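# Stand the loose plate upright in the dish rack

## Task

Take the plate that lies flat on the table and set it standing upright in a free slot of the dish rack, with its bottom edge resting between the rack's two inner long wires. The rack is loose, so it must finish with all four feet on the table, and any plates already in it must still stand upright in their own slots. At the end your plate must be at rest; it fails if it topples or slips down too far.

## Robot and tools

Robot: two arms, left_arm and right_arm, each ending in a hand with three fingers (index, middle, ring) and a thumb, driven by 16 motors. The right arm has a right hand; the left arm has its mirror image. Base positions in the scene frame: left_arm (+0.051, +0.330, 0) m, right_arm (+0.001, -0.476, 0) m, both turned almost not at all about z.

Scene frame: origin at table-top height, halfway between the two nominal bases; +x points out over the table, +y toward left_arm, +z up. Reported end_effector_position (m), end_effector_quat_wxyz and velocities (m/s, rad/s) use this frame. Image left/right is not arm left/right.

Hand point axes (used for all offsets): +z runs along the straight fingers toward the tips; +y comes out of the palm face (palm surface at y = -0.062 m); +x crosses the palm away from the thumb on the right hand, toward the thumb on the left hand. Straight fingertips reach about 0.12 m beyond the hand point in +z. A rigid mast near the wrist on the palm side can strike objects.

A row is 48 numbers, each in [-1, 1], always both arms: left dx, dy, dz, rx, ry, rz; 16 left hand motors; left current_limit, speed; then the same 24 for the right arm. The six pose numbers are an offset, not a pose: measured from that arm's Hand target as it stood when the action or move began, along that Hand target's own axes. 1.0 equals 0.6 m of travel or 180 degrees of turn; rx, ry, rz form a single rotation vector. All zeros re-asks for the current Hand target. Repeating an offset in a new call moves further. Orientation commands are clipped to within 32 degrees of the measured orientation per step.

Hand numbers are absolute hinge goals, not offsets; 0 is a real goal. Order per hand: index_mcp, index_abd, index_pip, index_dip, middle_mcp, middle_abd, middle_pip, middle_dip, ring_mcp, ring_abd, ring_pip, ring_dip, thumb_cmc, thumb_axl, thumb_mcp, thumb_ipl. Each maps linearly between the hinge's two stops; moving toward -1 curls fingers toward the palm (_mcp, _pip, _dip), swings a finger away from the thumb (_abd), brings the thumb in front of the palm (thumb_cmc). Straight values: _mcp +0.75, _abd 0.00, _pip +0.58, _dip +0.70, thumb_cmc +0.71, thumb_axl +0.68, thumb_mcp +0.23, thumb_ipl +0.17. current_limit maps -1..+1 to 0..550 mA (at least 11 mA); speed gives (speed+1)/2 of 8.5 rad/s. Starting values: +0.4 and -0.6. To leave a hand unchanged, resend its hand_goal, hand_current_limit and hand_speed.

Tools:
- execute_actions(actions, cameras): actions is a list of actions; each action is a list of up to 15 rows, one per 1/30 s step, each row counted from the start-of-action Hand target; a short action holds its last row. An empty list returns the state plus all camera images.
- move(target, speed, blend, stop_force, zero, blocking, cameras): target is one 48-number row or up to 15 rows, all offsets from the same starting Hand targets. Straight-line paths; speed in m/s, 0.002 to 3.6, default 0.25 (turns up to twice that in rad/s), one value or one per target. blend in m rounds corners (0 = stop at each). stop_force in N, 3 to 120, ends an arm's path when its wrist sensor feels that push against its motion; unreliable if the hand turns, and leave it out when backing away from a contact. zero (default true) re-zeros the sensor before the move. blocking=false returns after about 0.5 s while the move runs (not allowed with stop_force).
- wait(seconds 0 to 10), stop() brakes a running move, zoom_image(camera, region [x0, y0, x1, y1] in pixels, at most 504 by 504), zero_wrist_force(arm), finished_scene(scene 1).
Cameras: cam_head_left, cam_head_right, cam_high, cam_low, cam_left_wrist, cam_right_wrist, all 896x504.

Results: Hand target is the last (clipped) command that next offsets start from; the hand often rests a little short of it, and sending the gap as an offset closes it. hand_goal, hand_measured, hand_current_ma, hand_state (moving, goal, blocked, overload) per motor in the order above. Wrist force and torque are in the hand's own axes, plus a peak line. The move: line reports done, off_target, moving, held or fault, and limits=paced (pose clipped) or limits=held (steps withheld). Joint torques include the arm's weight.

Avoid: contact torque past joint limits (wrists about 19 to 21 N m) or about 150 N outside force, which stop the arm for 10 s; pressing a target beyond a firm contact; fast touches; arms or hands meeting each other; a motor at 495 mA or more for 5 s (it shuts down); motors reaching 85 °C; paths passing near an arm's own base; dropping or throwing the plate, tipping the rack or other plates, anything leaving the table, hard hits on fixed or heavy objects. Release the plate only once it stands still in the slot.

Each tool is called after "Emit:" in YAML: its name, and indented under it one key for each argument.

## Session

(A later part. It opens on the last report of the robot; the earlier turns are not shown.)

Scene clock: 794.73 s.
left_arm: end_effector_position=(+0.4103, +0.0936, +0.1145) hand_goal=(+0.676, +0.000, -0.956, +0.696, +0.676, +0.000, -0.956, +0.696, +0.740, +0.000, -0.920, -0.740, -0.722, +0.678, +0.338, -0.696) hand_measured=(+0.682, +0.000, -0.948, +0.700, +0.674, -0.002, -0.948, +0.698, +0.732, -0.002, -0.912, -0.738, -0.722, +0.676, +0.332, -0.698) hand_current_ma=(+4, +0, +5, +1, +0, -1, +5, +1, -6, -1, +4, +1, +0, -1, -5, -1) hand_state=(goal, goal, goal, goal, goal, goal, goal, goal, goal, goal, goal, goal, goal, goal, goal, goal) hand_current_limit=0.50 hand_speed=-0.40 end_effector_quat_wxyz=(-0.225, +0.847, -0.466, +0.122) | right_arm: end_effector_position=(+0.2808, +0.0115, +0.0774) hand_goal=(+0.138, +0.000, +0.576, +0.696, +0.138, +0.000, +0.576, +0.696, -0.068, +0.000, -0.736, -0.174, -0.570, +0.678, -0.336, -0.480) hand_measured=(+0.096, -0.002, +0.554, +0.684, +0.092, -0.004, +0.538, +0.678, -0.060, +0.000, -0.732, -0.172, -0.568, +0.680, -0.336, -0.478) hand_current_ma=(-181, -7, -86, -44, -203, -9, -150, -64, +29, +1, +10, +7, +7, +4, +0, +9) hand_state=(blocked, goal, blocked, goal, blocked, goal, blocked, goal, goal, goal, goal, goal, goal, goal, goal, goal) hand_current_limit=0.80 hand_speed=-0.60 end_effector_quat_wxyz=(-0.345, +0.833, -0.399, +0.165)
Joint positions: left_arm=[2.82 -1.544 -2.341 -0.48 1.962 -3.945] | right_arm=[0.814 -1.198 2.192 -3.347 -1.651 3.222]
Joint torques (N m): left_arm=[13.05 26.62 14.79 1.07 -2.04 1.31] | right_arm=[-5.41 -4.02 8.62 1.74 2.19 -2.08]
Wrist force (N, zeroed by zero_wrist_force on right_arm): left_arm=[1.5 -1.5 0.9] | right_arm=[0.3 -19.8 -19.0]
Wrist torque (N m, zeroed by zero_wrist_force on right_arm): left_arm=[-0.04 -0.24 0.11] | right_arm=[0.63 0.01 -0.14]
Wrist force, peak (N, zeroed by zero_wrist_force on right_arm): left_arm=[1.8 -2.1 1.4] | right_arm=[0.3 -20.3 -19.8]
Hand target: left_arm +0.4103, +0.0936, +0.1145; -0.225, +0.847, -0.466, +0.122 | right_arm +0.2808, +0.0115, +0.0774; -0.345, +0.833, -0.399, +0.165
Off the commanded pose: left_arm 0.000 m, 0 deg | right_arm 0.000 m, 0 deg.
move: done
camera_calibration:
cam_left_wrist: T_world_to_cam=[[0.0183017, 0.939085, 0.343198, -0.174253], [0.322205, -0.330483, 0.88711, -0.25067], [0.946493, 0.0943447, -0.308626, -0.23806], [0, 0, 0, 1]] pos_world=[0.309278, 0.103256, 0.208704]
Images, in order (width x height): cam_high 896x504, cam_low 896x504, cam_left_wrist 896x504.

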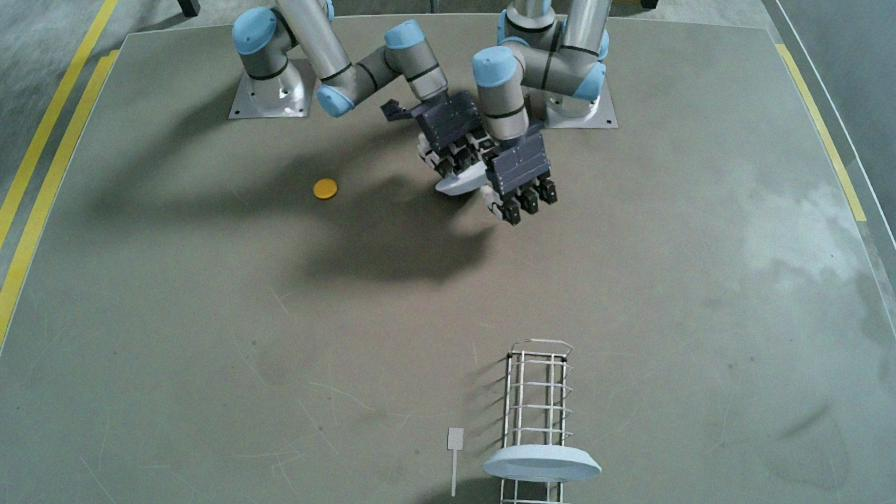

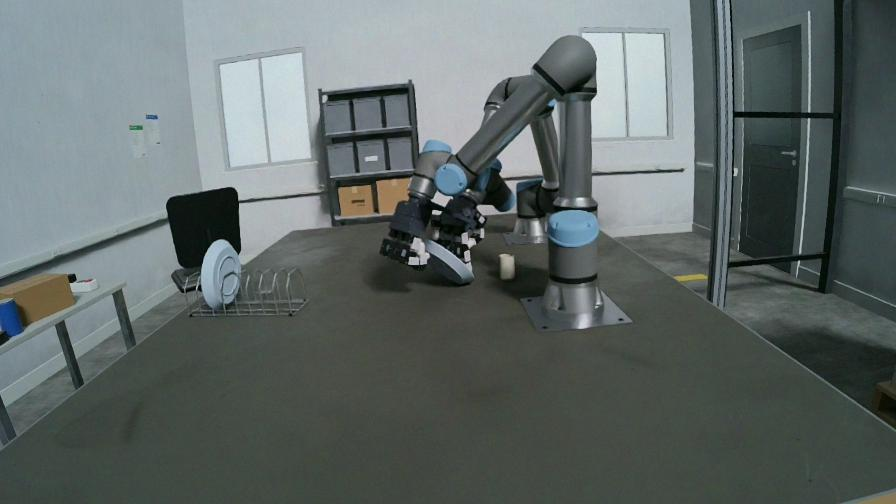

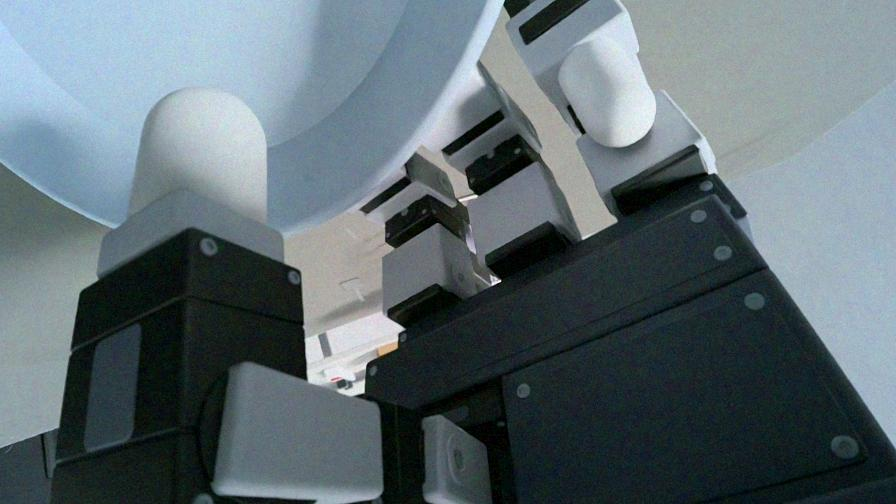

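Emit:
move:
  target: [0.0,0.0093,0.0137,0,0,0,0.675,0,-0.956,0.696,0.675,0,-0.956,0.696,0.74,0,-0.92,-0.74,-0.722,0.677,0.337,-0.697,0.5,-0.4,0,0,0,0,0,0,0.137,0,0.576,0.696,0.137,0,0.576,0.696,-0.068,0,-0.736,-0.174,-0.571,0.677,-0.337,-0.481,0.8,-0.6]
  speed: 0.03
  stop_force: 10
  cameras: ["cam_left_wrist","cam_low"]

Emit:
zoom_image:
  camera: "cam_low"
  region: [390, 200, 490, 290]

Scene clock: 800.03 s.
left_arm: end_effector_position=(+0.4097, +0.0932, +0.1046) hand_goal=(+0.676, +0.000, -0.956, +0.696, +0.676, +0.000, -0.956, +0.696, +0.740, +0.000, -0.920, -0.740, -0.722, +0.678, +0.338, -0.696) hand_measured=(+0.678, +0.000, -0.948, +0.700, +0.674, -0.002, -0.948, +0.698, +0.732, -0.002, -0.914, -0.738, -0.722, +0.676, +0.332, -0.698) hand_current_ma=(+0, +0, +5, +1, +0, -1, +5, +1, -6, -1, +4, +1, +0, -1, -5, -1) hand_state=(goal, goal, goal, goal, goal, goal, goal, goal, goal, goal, goal, goal, goal, goal, goal, goal) hand_current_limit=0.50 hand_speed=-0.40 end_effector_quat_wxyz=(-0.225, +0.847, -0.466, +0.122) | right_arm: end_effector_position=(+0.2808, +0.0115, +0.0774) hand_goal=(+0.138, +0.000, +0.576, +0.696, +0.138, +0.000, +0.576, +0.696, -0.068, +0.000, -0.736, -0.174, -0.570, +0.678, -0.336, -0.480) hand_measured=(+0.096, -0.002, +0.554, +0.684, +0.092, -0.004, +0.538, +0.678, -0.060, +0.000, -0.732, -0.172, -0.568, +0.680, -0.336, -0.478) hand_current_ma=(-181, -7, -86, -44, -203, -9, -150, -64, +29, +1, +10, +7, +7, +4, +0, +9) hand_state=(blocked, goal, blocked, goal, blocked, goal, blocked, goal, goal, goal, goal, goal, goal, goal, goal, goal) hand_current_limit=0.80 hand_speed=-0.60 end_effector_quat_wxyz=(-0.345, +0.833, -0.399, +0.165)
Joint positions: left_arm=[2.819 -1.565 -2.354 -0.445 1.962 -3.946] | right_arm=[0.814 -1.198 2.192 -3.347 -1.651 3.222]
Joint torques (N m): left_arm=[-7.87 26.84 29.66 -0.08 2.61 0.94] | right_arm=[-6.4 -4.02 8.72 1.56 2.15 -1.84]
Wrist force (N, zeroed by zero_wrist_force on right_arm): left_arm=[2.0 -1.0 0.1] | right_arm=[0.2 -19.8 -19.2]
Wrist torque (N m, zeroed by zero_wrist_force on right_arm): left_arm=[-0.01 -0.23 0.12] | right_arm=[0.65 0.00 -0.16]
Wrist force, peak (N, zeroed by zero_wrist_force on right_arm): left_arm=[1.7 -1.3 1.6] | right_arm=[0.2 -20.5 -19.4]
Hand target: left_arm +0.4097, +0.0932, +0.1046; -0.225, +0.847, -0.466, +0.122 | right_arm +0.2808, +0.0115, +0.0774; -0.345, +0.833, -0.399, +0.165
Off the commanded pose: left_arm 0.000 m, 0 deg | right_arm 0.000 m, 0 deg.
move: done
camera_calibration:
cam_left_wrist: T_world_to_cam=[[0.0183342, 0.939088, 0.343187, -0.170477], [0.322289, -0.330474, 0.887083, -0.241848], [0.946464, 0.0943415, -0.308717, -0.240482], [0, 0, 0, 1]] pos_world=[0.308679, 0.102856, 0.198804]
Images, in order (width x height): cam_low 896x504, cam_left_wrist 896x504.

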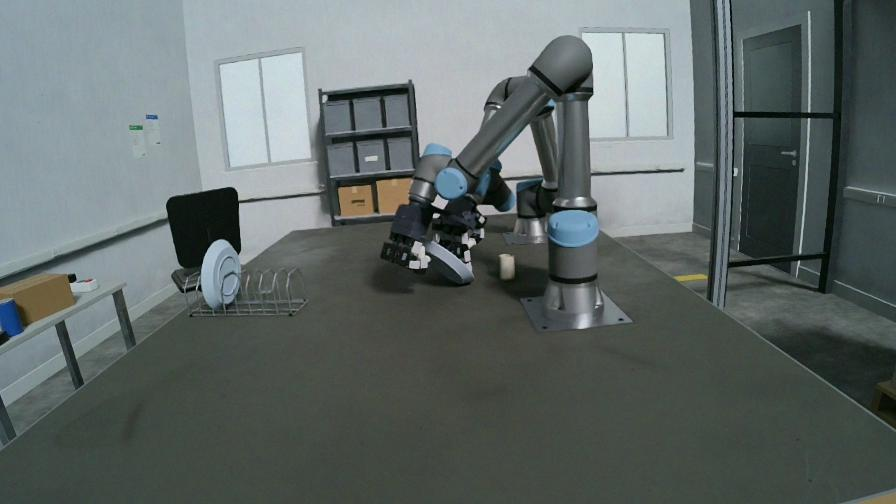

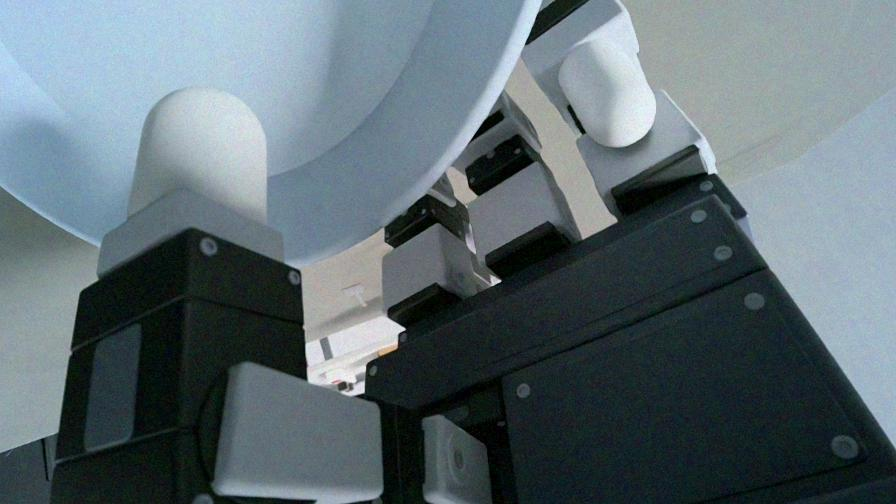

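Scaled by 5.040 from the camera's 896x504 image, which has a finer 1280x720 frame.

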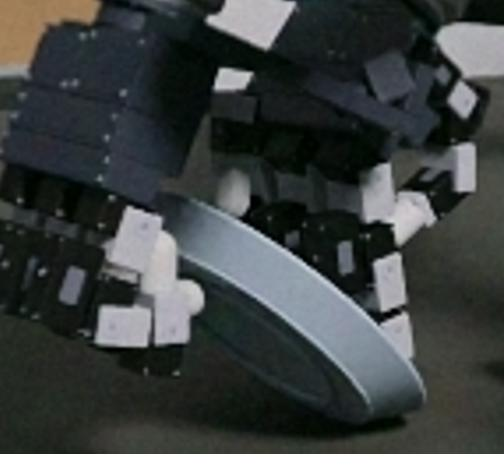

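Emit:
move:
  target: [0,0,0,0,0,0,0.675,0,-0.956,0.696,0.675,0,-0.956,0.696,0.74,0,-0.92,-0.74,-0.722,0.677,-0.3,-0.05,0.3,-0.8,0,0,0,0,0,0,0.137,0,0.576,0.696,0.137,0,0.576,0.696,-0.068,0,-0.736,-0.174,-0.571,0.677,-0.337,-0.481,0.8,-0.6]
  speed: 0.03
  cameras: ["cam_left_wrist","cam_low"]

Emit:
zoom_image:
  camera: "cam_low"
  region: [390, 200, 490, 290]

Scene clock: 805.13 s.
left_arm: end_effector_position=(+0.4097, +0.0932, +0.1046) hand_goal=(+0.676, +0.000, -0.956, +0.696, +0.676, +0.000, -0.956, +0.696, +0.740, +0.000, -0.920, -0.740, -0.722, +0.678, -0.300, -0.050) hand_measured=(+0.678, +0.000, -0.948, +0.700, +0.676, -0.002, -0.948, +0.698, +0.732, -0.002, -0.914, -0.738, -0.724, +0.676, -0.264, -0.052) hand_current_ma=(+0, +0, +5, +1, +0, -1, +5, +1, -6, -1, +4, +1, +0, -1, +78, -2) hand_state=(goal, goal, goal, goal, goal, goal, goal, goal, goal, goal, goal, goal, goal, goal, blocked, goal) hand_current_limit=0.30 hand_speed=-0.80 end_effector_quat_wxyz=(-0.225, +0.847, -0.466, +0.122) | right_arm: end_effector_position=(+0.2808, +0.0115, +0.0774) hand_goal=(+0.138, +0.000, +0.576, +0.696, +0.138, +0.000, +0.576, +0.696, -0.068, +0.000, -0.736, -0.174, -0.570, +0.678, -0.336, -0.480) hand_measured=(+0.096, -0.004, +0.554, +0.684, +0.092, -0.004, +0.538, +0.678, -0.060, +0.000, -0.732, -0.172, -0.568, +0.680, -0.336, -0.478) hand_current_ma=(-181, -8, -86, -44, -203, -11, -150, -64, +29, +1, +10, +7, +7, +4, +0, +9) hand_state=(blocked, goal, blocked, goal, blocked, goal, blocked, goal, goal, goal, goal, goal, goal, goal, goal, goal) hand_current_limit=0.80 hand_speed=-0.60 end_effector_quat_wxyz=(-0.345, +0.833, -0.399, +0.165)
Joint positions: left_arm=[2.819 -1.565 -2.354 -0.445 1.962 -3.946] | right_arm=[0.814 -1.198 2.192 -3.347 -1.651 3.222]
Joint torques (N m): left_arm=[10.9 20.58 22.79 0.21 -0.5 0.96] | right_arm=[-5.78 -5.84 7.13 5.38 2.16 -1.66]
Wrist force (N, zeroed by zero_wrist_force on right_arm): left_arm=[2.5 -2.9 -5.4] | right_arm=[0.9 -30.7 -27.7]
Wrist torque (N m, zeroed by zero_wrist_force on right_arm): left_arm=[-0.10 -0.24 0.12] | right_arm=[1.01 0.03 -0.21]
Wrist force, peak (N, zeroed by zero_wrist_force on right_arm): left_arm=[1.8 -4.4 -7.6] | right_arm=[0.3 -35.2 -31.3]
Hand target: left_arm +0.4097, +0.0932, +0.1046; -0.225, +0.847, -0.466, +0.122 | right_arm +0.2808, +0.0115, +0.0774; -0.345, +0.833, -0.399, +0.165
Off the commanded pose: left_arm 0.000 m, 0 deg | right_arm 0.000 m, 0 deg.
move: done
camera_calibration:
cam_left_wrist: T_world_to_cam=[[0.0182905, 0.939096, 0.343167, -0.170495], [0.322205, -0.33045, 0.887122, -0.241921], [0.946493, 0.0943445, -0.308626, -0.240479], [0, 0, 0, 1]] pos_world=[0.308678, 0.102856, 0.198904]
Images, in order (width x height): cam_low 896x504, cam_left_wrist 896x504.

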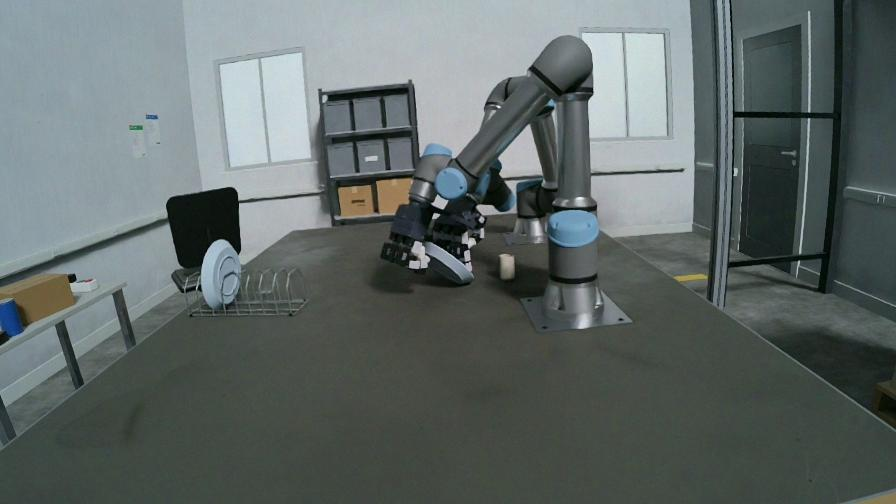

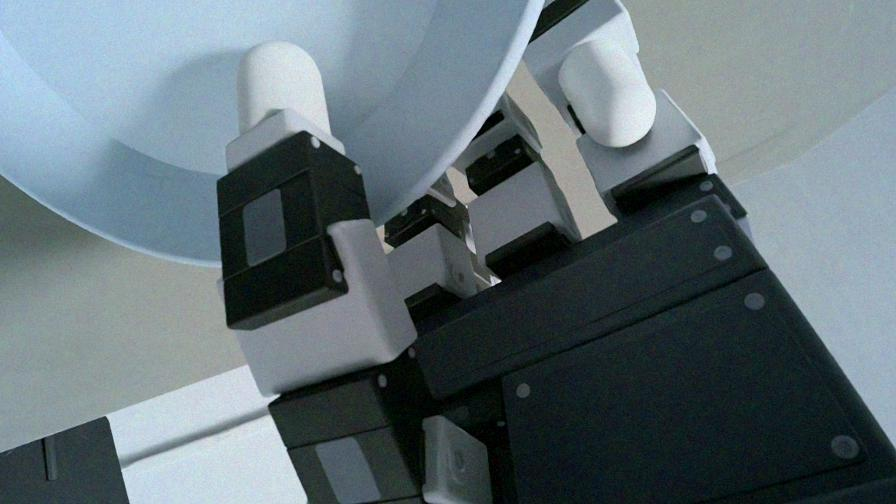

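Scaled by 5.040 from the camera's 896x504 image, which has a finer 1280x720 frame.

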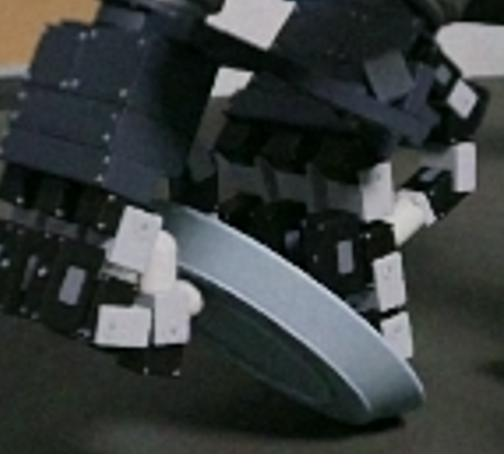

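Emit:
move:
  target: [0,0,0,0,0,0,0.53,0,-0.956,0.696,0.53,0,-0.956,0.696,0.74,0,-0.92,-0.74,-0.722,0.677,-0.39,0.03,0.4,-0.85,0,0,0,0,0,0,0.137,0,0.576,0.696,0.137,0,0.576,0.696,-0.068,0,-0.736,-0.174,-0.571,0.677,-0.337,-0.481,0.8,-0.6]
  speed: 0.03
  cameras: ["cam_left_wrist","cam_low"]

Emit:
zoom_image:
  camera: "cam_low"
  region: [390, 200, 490, 290]

Scene clock: 810.37 s.
left_arm: end_effector_position=(+0.4097, +0.0932, +0.1046) hand_goal=(+0.530, +0.000, -0.956, +0.696, +0.530, +0.000, -0.956, +0.696, +0.740, +0.000, -0.920, -0.740, -0.722, +0.678, -0.390, +0.030) hand_measured=(+0.628, +0.000, -0.936, +0.702, +0.630, -0.002, -0.936, +0.704, +0.732, -0.002, -0.914, -0.738, -0.722, +0.678, -0.296, +0.044) hand_current_ma=(+273, +0, +21, +4, +281, -1, +20, +5, -6, -1, +4, +1, +0, +0, +341, +21) hand_state=(blocked, goal, goal, goal, blocked, goal, goal, goal, goal, goal, goal, goal, goal, goal, blocked, goal) hand_current_limit=0.40 hand_speed=-0.85 end_effector_quat_wxyz=(-0.225, +0.847, -0.466, +0.122) | right_arm: end_effector_position=(+0.2808, +0.0115, +0.0773) hand_goal=(+0.138, +0.000, +0.576, +0.696, +0.138, +0.000, +0.576, +0.696, -0.068, +0.000, -0.736, -0.174, -0.570, +0.678, -0.336, -0.480) hand_measured=(+0.096, -0.004, +0.554, +0.684, +0.092, -0.004, +0.538, +0.678, -0.060, +0.000, -0.732, -0.172, -0.568, +0.680, -0.336, -0.478) hand_current_ma=(-181, -9, -86, -44, -203, -11, -150, -64, +29, +1, +10, +7, +7, +4, +0, +9) hand_state=(blocked, goal, blocked, goal, blocked, goal, blocked, goal, goal, goal, goal, goal, goal, goal, goal, goal) hand_current_limit=0.80 hand_speed=-0.60 end_effector_quat_wxyz=(-0.345, +0.833, -0.399, +0.165)
Joint positions: left_arm=[2.819 -1.565 -2.354 -0.445 1.962 -3.946] | right_arm=[0.814 -1.198 2.192 -3.347 -1.651 3.222]
Joint torques (N m): left_arm=[10.43 8.31 5.28 0.39 -1.59 0.9] | right_arm=[-5.78 -4.73 7.31 4.86 2.1 -1.49]
Wrist force (N, zeroed by zero_wrist_force on right_arm): left_arm=[3.2 -10.5 -7.0] | right_arm=[0.9 -23.4 -21.7]
Wrist torque (N m, zeroed by zero_wrist_force on right_arm): left_arm=[-0.22 -0.29 0.15] | right_arm=[0.78 0.05 -0.24]
Wrist force, peak (N, zeroed by zero_wrist_force on right_arm): left_arm=[2.6 -10.8 -7.9] | right_arm=[0.2 -32.0 -29.3]
Hand target: left_arm +0.4097, +0.0932, +0.1046; -0.225, +0.847, -0.466, +0.122 | right_arm +0.2808, +0.0115, +0.0774; -0.345, +0.833, -0.399, +0.165
Off the commanded pose: left_arm 0.000 m, 0 deg | right_arm 0.000 m, 0 deg.
move: done
camera_calibration:
cam_left_wrist: T_world_to_cam=[[0.0183342, 0.939088, 0.343187, -0.170477], [0.322289, -0.330474, 0.887083, -0.241848], [0.946464, 0.0943415, -0.308717, -0.240482], [0, 0, 0, 1]] pos_world=[0.308679, 0.102856, 0.198804]
Images, in order (width x height): cam_low 896x504, cam_left_wrist 896x504.

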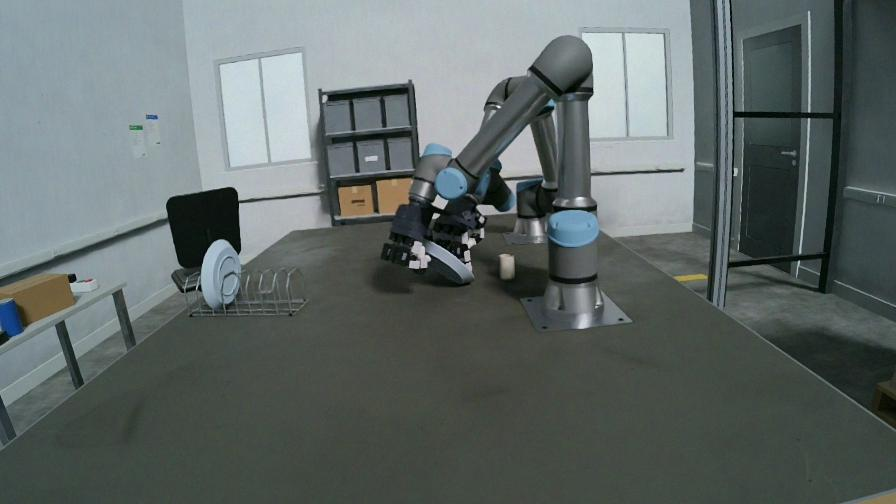

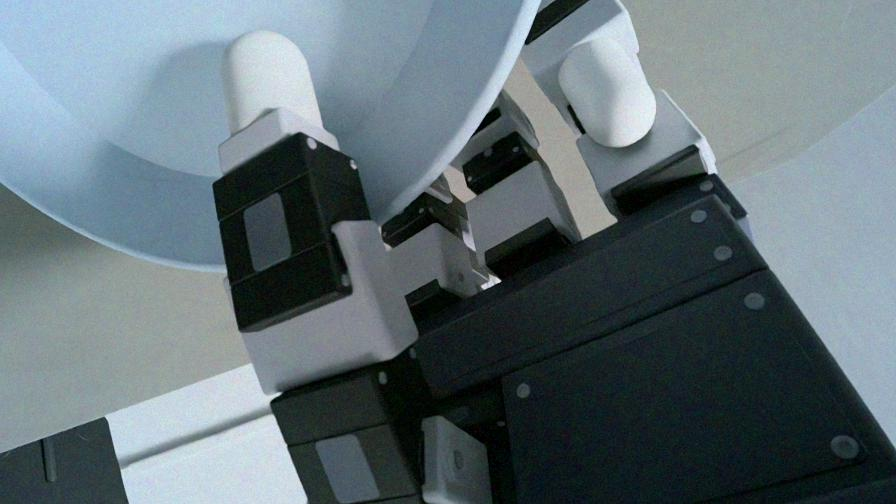

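Scaled by 5.040 from the camera's 896x504 image, which has a finer 1280x720 frame.

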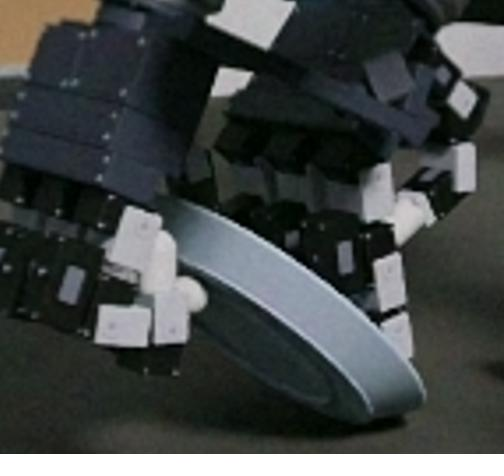

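Emit:
move:
  target: [0,0,0,0,0,0,0.50,0,-0.956,0.696,0.50,0,-0.956,0.696,0.74,0,-0.92,-0.74,-0.722,0.677,-0.42,0.05,0.6,-0.85,0,0,-0.02,0,0,0,0.137,0,0.576,0.696,0.137,0,0.576,0.696,-0.068,0,-0.736,-0.174,-0.571,0.677,-0.337,-0.481,0.8,-0.6]
  speed: 0.015
  cameras: ["cam_left_wrist","cam_low"]

Emit:
zoom_image:
  camera: "cam_low"
  region: [390, 200, 490, 290]

Scene clock: 818.60 s.
left_arm: end_effector_position=(+0.4096, +0.0932, +0.1045) hand_goal=(+0.500, +0.000, -0.956, +0.696, +0.500, +0.000, -0.956, +0.696, +0.740, +0.000, -0.920, -0.740, -0.722, +0.678, -0.420, +0.050) hand_measured=(+0.588, +0.000, -0.914, +0.718, +0.606, -0.002, -0.918, +0.714, +0.732, -0.002, -0.914, -0.738, -0.720, +0.680, -0.306, +0.080) hand_current_ma=(+233, +0, +66, +23, +306, -1, +56, +19, -5, -1, +4, +1, +1, +0, +440, +62) hand_state=(blocked, goal, blocked, blocked, blocked, goal, blocked, goal, goal, goal, goal, goal, goal, goal, blocked, blocked) hand_current_limit=0.60 hand_speed=-0.85 end_effector_quat_wxyz=(-0.225, +0.847, -0.466, +0.122) | right_arm: end_effector_position=(+0.2741, +0.0061, +0.0859) hand_goal=(+0.138, +0.000, +0.576, +0.696, +0.138, +0.000, +0.576, +0.696, -0.068, +0.000, -0.736, -0.174, -0.570, +0.678, -0.336, -0.480) hand_measured=(+0.132, -0.002, +0.572, +0.694, +0.134, -0.002, +0.572, +0.694, -0.060, +0.000, -0.732, -0.172, -0.568, +0.680, -0.336, -0.478) hand_current_ma=(-19, -8, -9, -8, -16, -4, -11, -8, +29, +1, +10, +7, +7, +4, +0, +9) hand_state=(goal, goal, goal, goal, goal, goal, goal, goal, goal, goal, goal, goal, goal, goal, goal, goal) hand_current_limit=0.80 hand_speed=-0.60 end_effector_quat_wxyz=(-0.345, +0.833, -0.399, +0.165)
Joint positions: left_arm=[2.819 -1.565 -2.354 -0.445 1.962 -3.946] | right_arm=[0.816 -1.232 2.21 -3.33 -1.653 3.224]
Joint torques (N m): left_arm=[11.04 17.03 15.82 0.71 0.25 1] | right_arm=[6.29 -16.89 -14.88 -3.21 -1.92 1.96]
Wrist force (N, zeroed by zero_wrist_force on right_arm): left_arm=[1.5 -1.1 1.5] | right_arm=[-0.7 -0.3 0.3]
Wrist torque (N m, zeroed by zero_wrist_force on right_arm): left_arm=[-0.05 -0.22 0.16] | right_arm=[-0.06 0.08 -0.17]
Wrist force, peak (N, zeroed by zero_wrist_force on right_arm): left_arm=[3.2 -11.3 -8.1] | right_arm=[0.2 -24.4 -22.9]
Hand target: left_arm +0.4097, +0.0932, +0.1046; -0.225, +0.847, -0.466, +0.122 | right_arm +0.2742, +0.0062, +0.0859; -0.345, +0.833, -0.399, +0.165
Off the commanded pose: left_arm 0.000 m, 0 deg | right_arm 0.000 m, 0 deg.
move: done
camera_calibration:
cam_left_wrist: T_world_to_cam=[[0.0183664, 0.939092, 0.343175, -0.170483], [0.322373, -0.330464, 0.887056, -0.241838], [0.946434, 0.0943383, -0.308808, -0.240361], [0, 0, 0, 1]] pos_world=[0.308579, 0.102856, 0.198804]
Images, in order (width x height): cam_low 896x504, cam_left_wrist 896x504.

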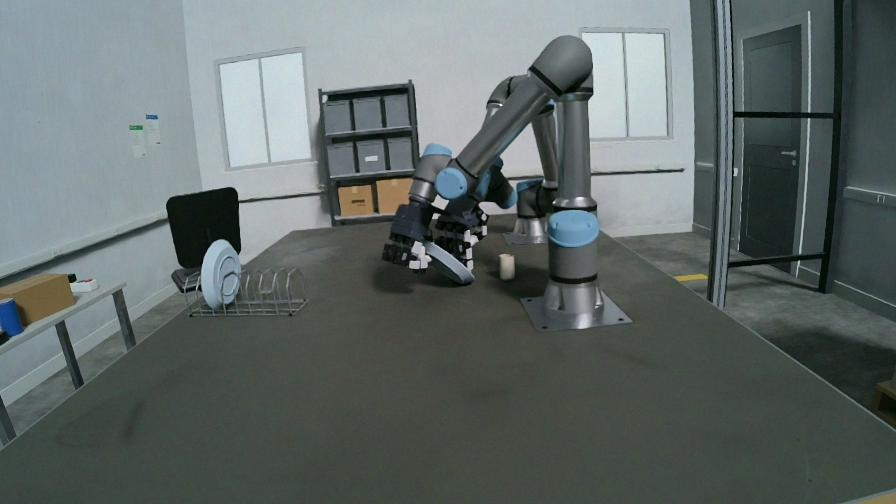

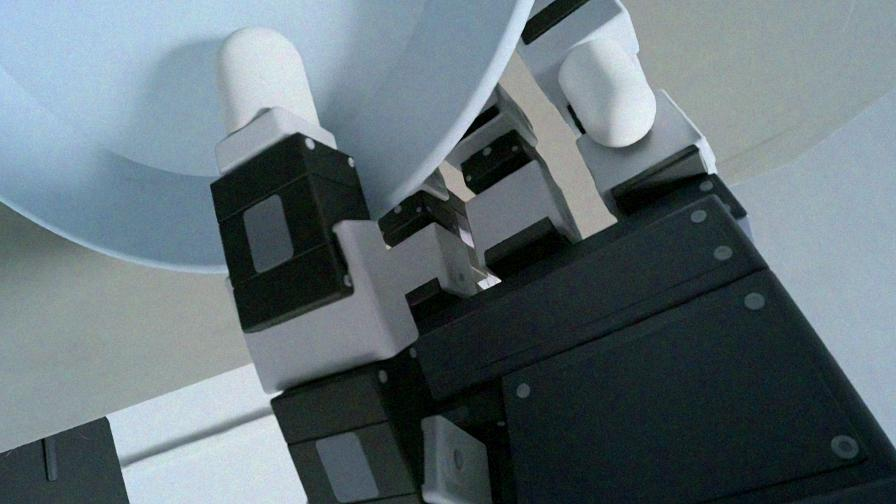

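Scaled by 5.040 from the camera's 896x504 image, which has a finer 1280x720 frame.

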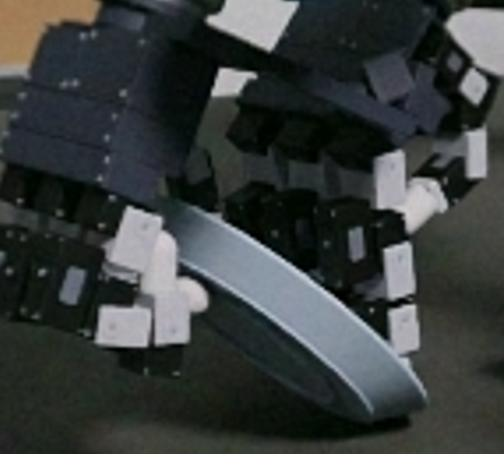

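Emit:
move:
  target:
    - [0,0,0,0,0,0,0.50,0,-0.956,0.696,0.50,0,-0.956,0.696,0.74,0,-0.92,-0.74,-0.722,0.677,-0.42,0.05,0.6,-0.85,0,0,-0.1667,0,0,0,0.137,0,0.576,0.696,0.137,0,0.576,0.696,-0.068,0,-0.736,-0.174,-0.571,0.677,-0.337,-0.481,0.4,-0.6]
    - [0,-0.0417,-0.0722,0,0,0,0.50,0,-0.956,0.696,0.50,0,-0.956,0.696,0.74,0,-0.92,-0.74,-0.722,0.677,-0.42,0.05,0.6,-0.85,0.195,0.0163,-0.3716,0,0,0,0.137,0,0.576,0.696,0.137,0,0.576,0.696,-0.068,0,-0.736,-0.174,-0.571,0.677,-0.337,-0.481,0.4,-0.6]
  speed: 0.1
  blend: 0.01
  cameras: ["cam_high","cam_low","cam_left_wrist"]

Emit:
zoom_image:
  camera: "cam_low"
  region: [370, 180, 490, 290]

Emit:
zoom_image:
  camera: "cam_high"
  region: [420, 110, 560, 220]

Scene clock: 835.63 s.
left_arm: end_effector_position=(+0.4101, +0.0933, +0.1547) hand_goal=(+0.500, +0.000, -0.956, +0.696, +0.500, +0.000, -0.956, +0.696, +0.740, +0.000, -0.920, -0.740, -0.722, +0.678, -0.420, +0.050) hand_measured=(+0.578, +0.000, -0.914, +0.718, +0.600, -0.002, -0.918, +0.714, +0.732, -0.002, -0.914, -0.738, -0.718, +0.678, -0.306, +0.086) hand_current_ma=(+195, +0, +67, +24, +283, -1, +56, +19, -5, -1, +4, +1, +2, +0, +440, +81) hand_state=(blocked, goal, blocked, blocked, blocked, goal, blocked, goal, goal, goal, goal, goal, goal, goal, blocked, blocked) hand_current_limit=0.60 hand_speed=-0.85 end_effector_quat_wxyz=(-0.225, +0.847, -0.465, +0.122) | right_arm: end_effector_position=(+0.2191, -0.1880, +0.2365) hand_goal=(+0.138, +0.000, +0.576, +0.696, +0.138, +0.000, +0.576, +0.696, -0.068, +0.000, -0.736, -0.174, -0.570, +0.678, -0.336, -0.480) hand_measured=(+0.134, -0.002, +0.574, +0.694, +0.134, -0.002, +0.572, +0.694, -0.060, +0.000, -0.732, -0.172, -0.568, +0.680, -0.336, -0.478) hand_current_ma=(-13, -7, -8, -8, -11, -4, -10, -8, +29, +1, +10, +7, +6, +4, +0, +9) hand_state=(goal, goal, goal, goal, goal, goal, goal, goal, goal, goal, goal, goal, goal, goal, goal, goal) hand_current_limit=0.40 hand_speed=-0.60 end_effector_quat_wxyz=(-0.345, +0.833, -0.399, +0.165)
Joint positions: left_arm=[2.819 -1.464 -2.282 -0.619 1.962 -3.946] | right_arm=[0.412 -2.116 2.47 -2.688 -1.368 2.935]
Joint torques (N m): left_arm=[13.01 9.1 10.96 6.24 -1.64 0.6] | right_arm=[-6.96 -10.2 -27.03 -2.05 -1.05 0.11]
Wrist force (N, zeroed by zero_wrist_force on right_arm): left_arm=[2.1 1.2 3.6] | right_arm=[-0.7 -0.4 0.5]
Wrist torque (N m, zeroed by zero_wrist_force on right_arm): left_arm=[0.18 -0.21 0.13] | right_arm=[-0.07 0.04 -0.12]
Wrist force, peak (N, zeroed by zero_wrist_force on right_arm): left_arm=[2.2 0.9 3.9] | right_arm=[-1.1 -0.2 1.3]
Hand target: left_arm +0.4100, +0.0933, +0.1546; -0.225, +0.847, -0.466, +0.122 | right_arm +0.2192, -0.1880, +0.2367; -0.345, +0.833, -0.399, +0.165
Off the commanded pose: left_arm 0.000 m, 0 deg | right_arm 0.000 m, 0 deg.
move: done
camera_calibration:
cam_left_wrist: T_world_to_cam=[[0.01826, 0.939127, 0.343086, -0.187634], [0.322176, -0.330367, 0.887164, -0.286416], [0.946504, 0.0943343, -0.308596, -0.225436], [0, 0, 0, 1]] pos_world=[0.309078, 0.102856, 0.248904]
Images, in order (width x height): cam_high 896x504, cam_low 896x504, cam_left_wrist 896x504.

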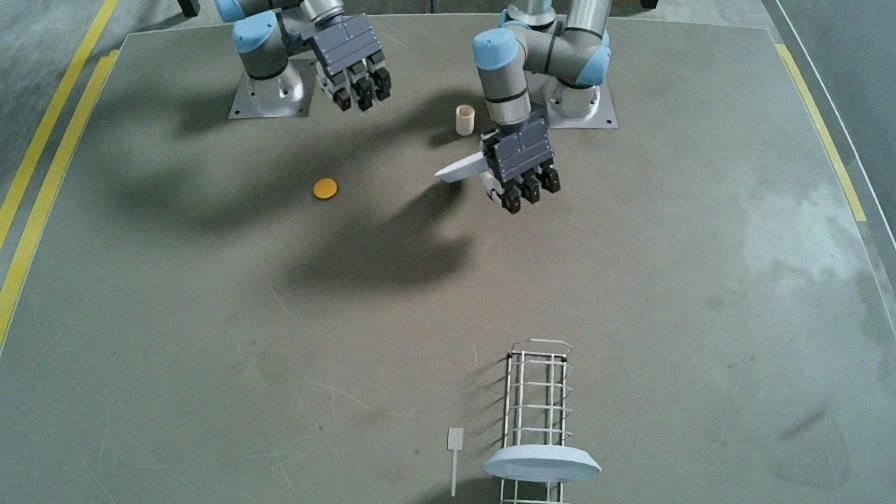

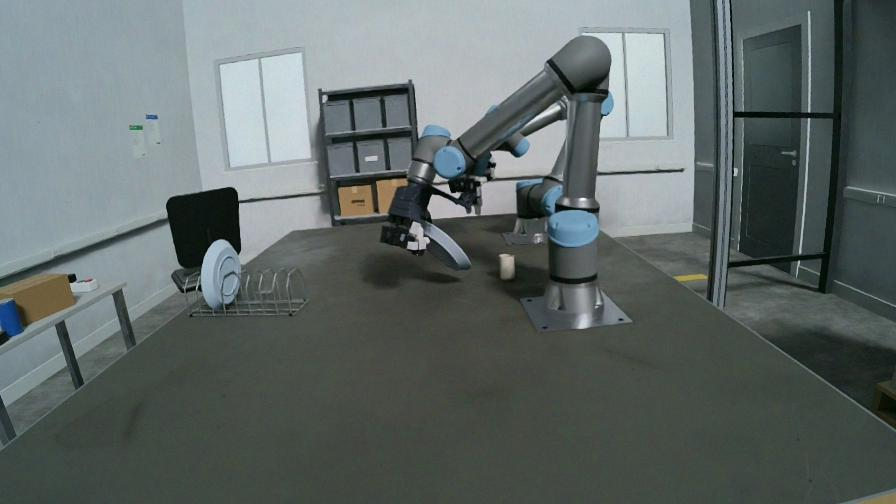

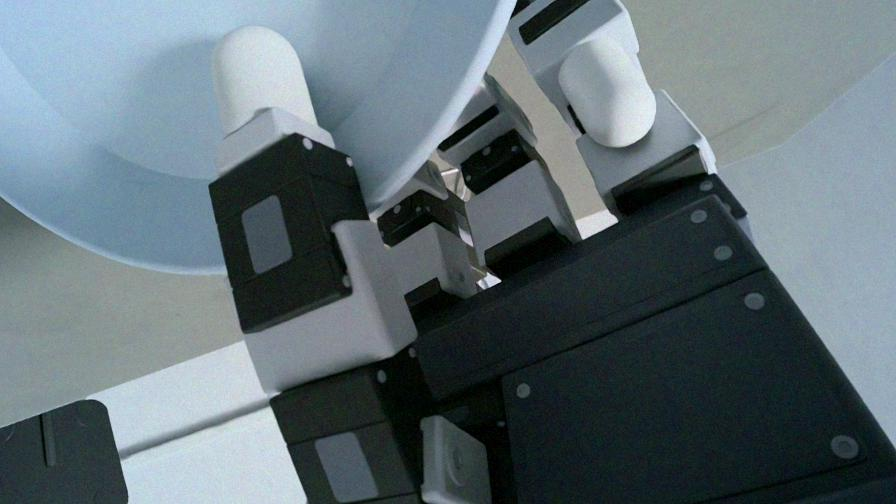

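Scaled by 4.200 from the camera's 896x504 image, which has a finer 1280x720 frame.

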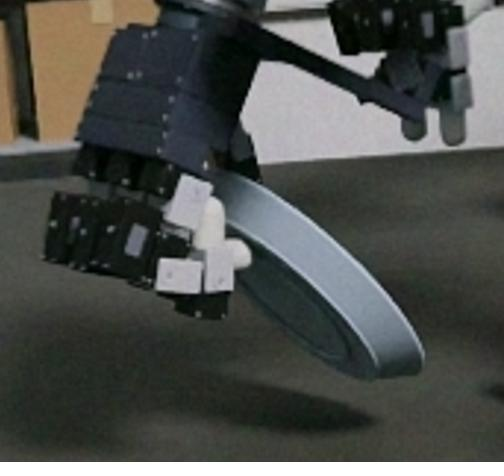

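Scaled by 3.600 from the camera's 896x504 image, which has a finer 1280x720 frame.

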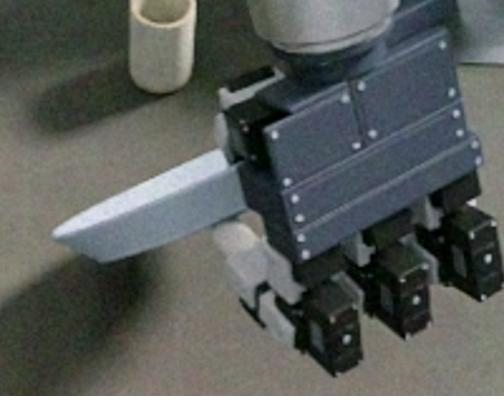

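Emit:
move:
  target: [0.201,-0.6088,0.0725,0.2143,0.1606,0.1348,0.50,0,-0.956,0.696,0.50,0,-0.956,0.696,0.74,0,-0.92,-0.74,-0.722,0.677,-0.42,0.05,0.6,-0.85,0,0,0,0,0,0,0.137,0,0.576,0.696,0.137,0,0.576,0.696,-0.068,0,-0.736,-0.174,-0.571,0.677,-0.337,-0.481,0.4,-0.6]
  speed: 0.13
  cameras: ["cam_high","cam_low","cam_left_wrist","cam_head_left","cam_head_right"]

Emit:
zoom_image:
  camera: "cam_low"
  region: [200, 120, 400, 320]

Emit:
zoom_image:
  camera: "cam_high"
  region: [420, 200, 660, 440]

Scene clock: 846.53 s.
left_arm: end_effector_position=(+0.7610, +0.1733, +0.2971) hand_goal=(+0.500, +0.000, -0.956, +0.696, +0.500, +0.000, -0.956, +0.696, +0.740, +0.000, -0.920, -0.740, -0.722, +0.678, -0.420, +0.050) hand_measured=(+0.574, +0.000, -0.914, +0.718, +0.592, -0.002, -0.916, +0.716, +0.732, -0.002, -0.914, -0.738, -0.716, +0.680, -0.306, +0.088) hand_current_ma=(+180, +0, +67, +24, +244, -1, +62, +22, -5, -1, +3, +1, +3, +0, +440, +91) hand_state=(blocked, goal, blocked, blocked, blocked, goal, blocked, blocked, goal, goal, goal, goal, goal, goal, blocked, blocked) hand_current_limit=0.60 hand_speed=-0.85 end_effector_quat_wxyz=(+0.387, -0.558, +0.603, -0.419) | right_arm: end_effector_position=(+0.2192, -0.1880, +0.2367) hand_goal=(+0.138, +0.000, +0.576, +0.696, +0.138, +0.000, +0.576, +0.696, -0.068, +0.000, -0.736, -0.174, -0.570, +0.678, -0.336, -0.480) hand_measured=(+0.134, -0.002, +0.574, +0.694, +0.134, -0.002, +0.572, +0.694, -0.060, +0.000, -0.732, -0.172, -0.568, +0.680, -0.336, -0.478) hand_current_ma=(-13, -7, -8, -8, -11, -4, -10, -8, +29, +1, +10, +7, +6, +4, +0, +9) hand_state=(goal, goal, goal, goal, goal, goal, goal, goal, goal, goal, goal, goal, goal, goal, goal, goal) hand_current_limit=0.40 hand_speed=-0.60 end_effector_quat_wxyz=(-0.345, +0.833, -0.399, +0.165)
Joint positions: left_arm=[3.154 -1.929 -1.739 0.169 1.471 -3.106] | right_arm=[0.411 -2.117 2.47 -2.688 -1.368 2.934]
Joint torques (N m): left_arm=[-12.75 40.73 20.11 0.42 0.76 -0.41] | right_arm=[0.2 -6.54 -33.84 -2.64 -0.5 0.15]
Wrist force (N, zeroed by zero_wrist_force on right_arm): left_arm=[2.8 2.5 2.4] | right_arm=[-0.9 -0.2 0.5]
Wrist torque (N m, zeroed by zero_wrist_force on right_arm): left_arm=[0.04 -0.39 -0.03] | right_arm=[-0.05 0.05 -0.13]
Wrist force, peak (N, zeroed by zero_wrist_force on right_arm): left_arm=[1.2 2.8 3.9] | right_arm=[-1.4 -0.3 0.2]
Hand target: left_arm +0.7610, +0.1732, +0.2971; -0.387, +0.558, -0.603, +0.419 | right_arm +0.2192, -0.1880, +0.2367; -0.345, +0.833, -0.399, +0.165
Off the commanded pose: left_arm 0.000 m, 0 deg | right_arm 0.000 m, 0 deg.
move: done
camera_calibration:
cam_left_wrist: T_world_to_cam=[[0.240662, 0.767667, 0.593944, -0.532097], [-0.531913, -0.407546, 0.742277, 0.207055], [0.81188, -0.494565, 0.310251, -0.500538], [0, 0, 0, 1]] pos_world=[0.644568, 0.245309, 0.317636]
Images, in order (width x height): cam_head_left 896x504, cam_head_right 896x504, cam_high 896x504, cam_low 896x504, cam_left_wrist 896x504.

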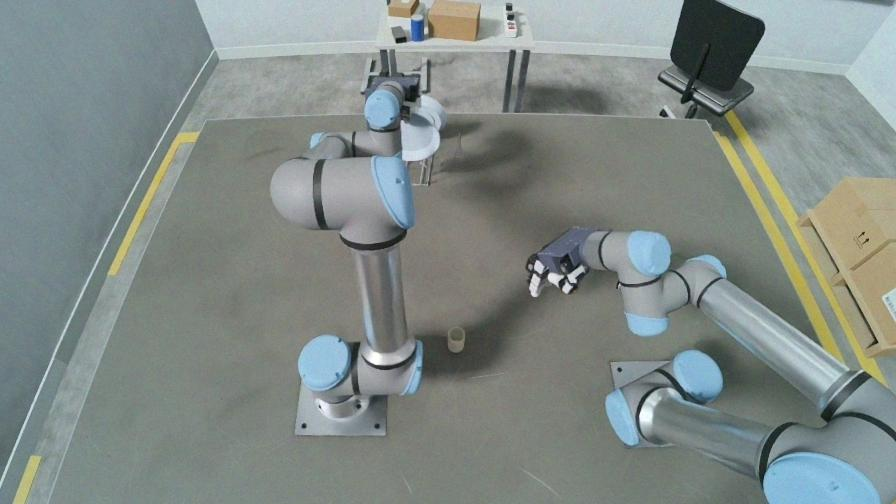

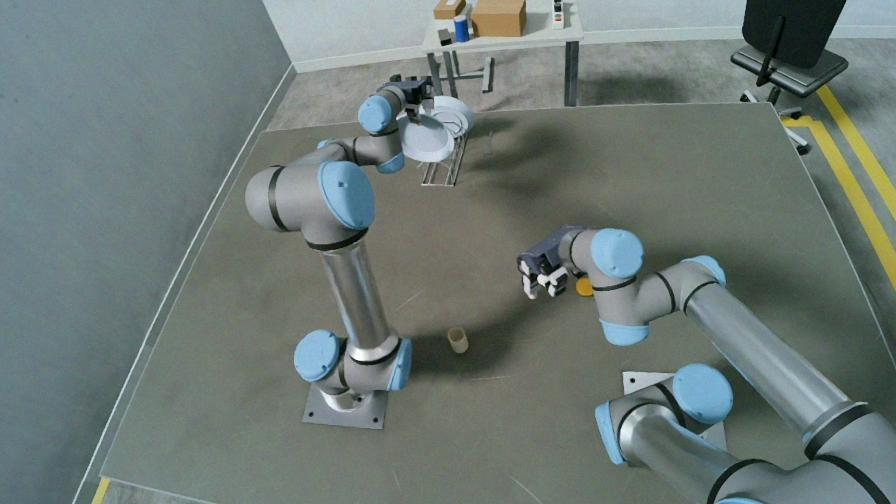

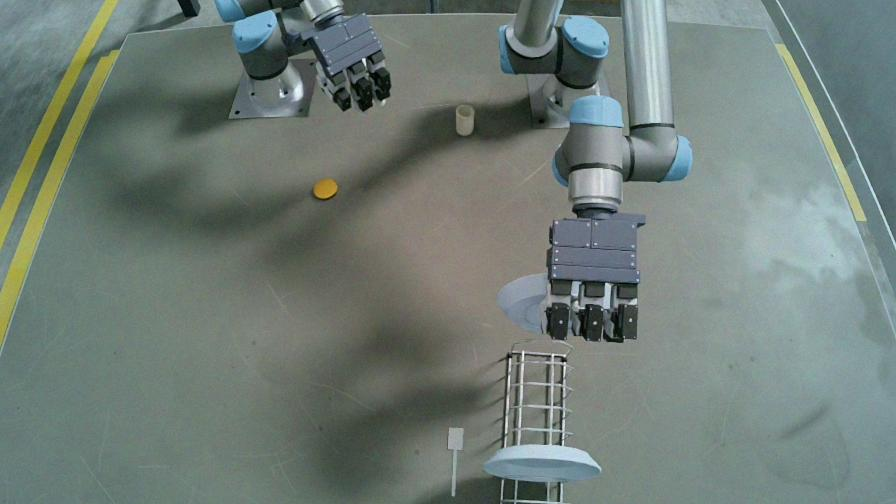

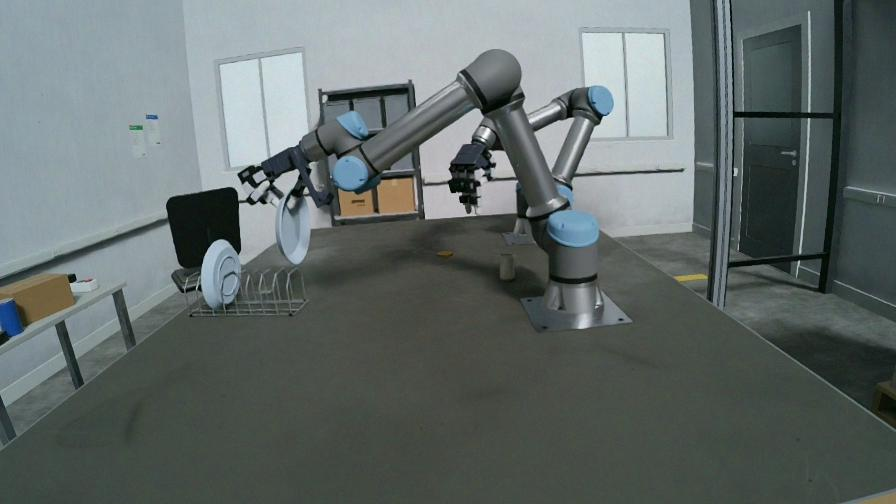

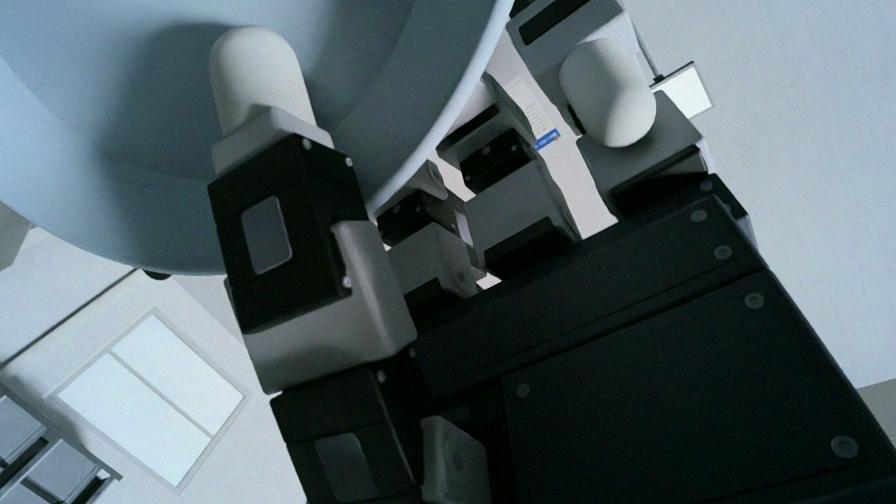

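Scaled by 2.520 from the camera's 896x504 image, which has a finer 1280x720 frame.

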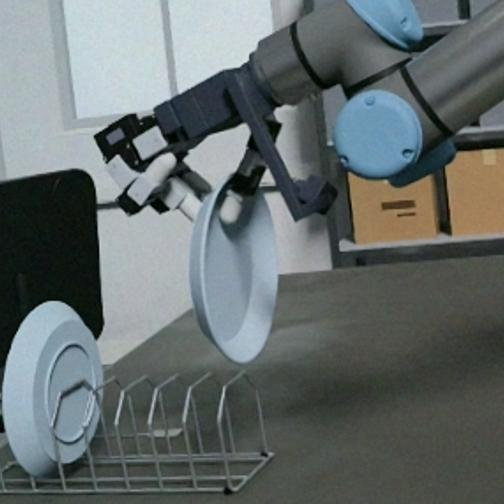

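Scaled by 2.100 from the camera's 896x504 image, which has a finer 1280x720 frame.

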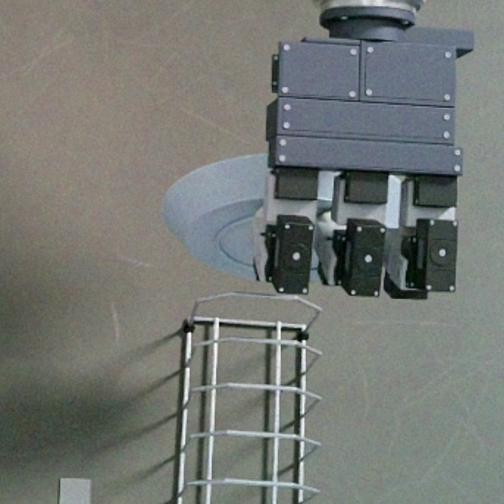

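Emit:
zoom_image:
  camera: "cam_low"
  region: [260, 180, 330, 270]

Emit:
zoom_image:
  camera: "cam_high"
  region: [485, 255, 605, 375]

Emit:
zoom_image:
  camera: "cam_head_left"
  region: [360, 60, 480, 200]

Emit:
zoom_image:
  camera: "cam_head_right"
  region: [360, 60, 500, 200]

Scaled by 5.600 from the camera's 896x504 image, which has a finer 1280x720 frame.

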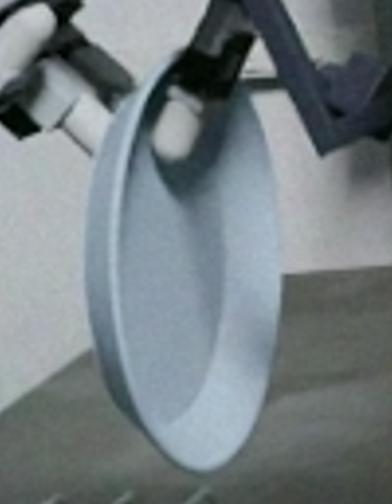

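Scaled by 4.200 from the camera's 896x504 image, which has a finer 1280x720 frame.

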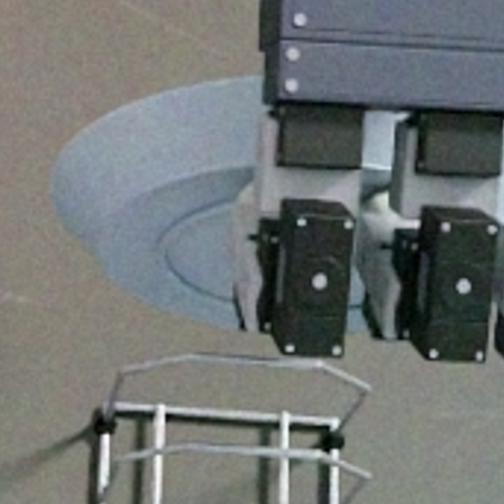

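Scaled by 3.600 from the camera's 896x504 image, which has a finer 1280x720 frame.

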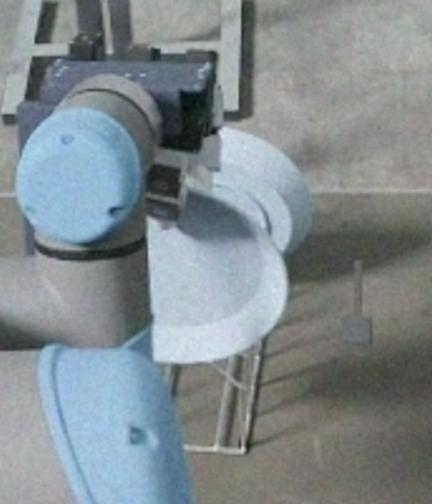

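Scaled by 3.600 from the camera's 896x504 image, which has a finer 1280x720 frame.

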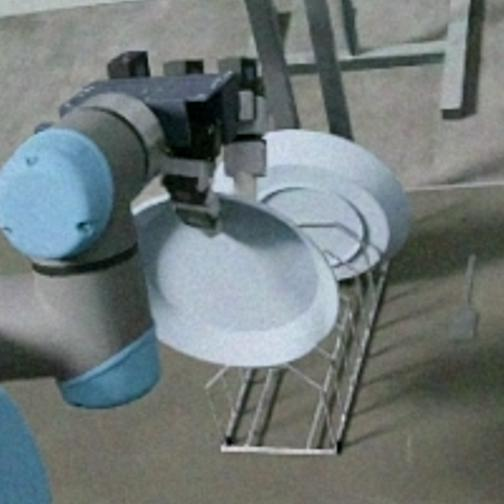

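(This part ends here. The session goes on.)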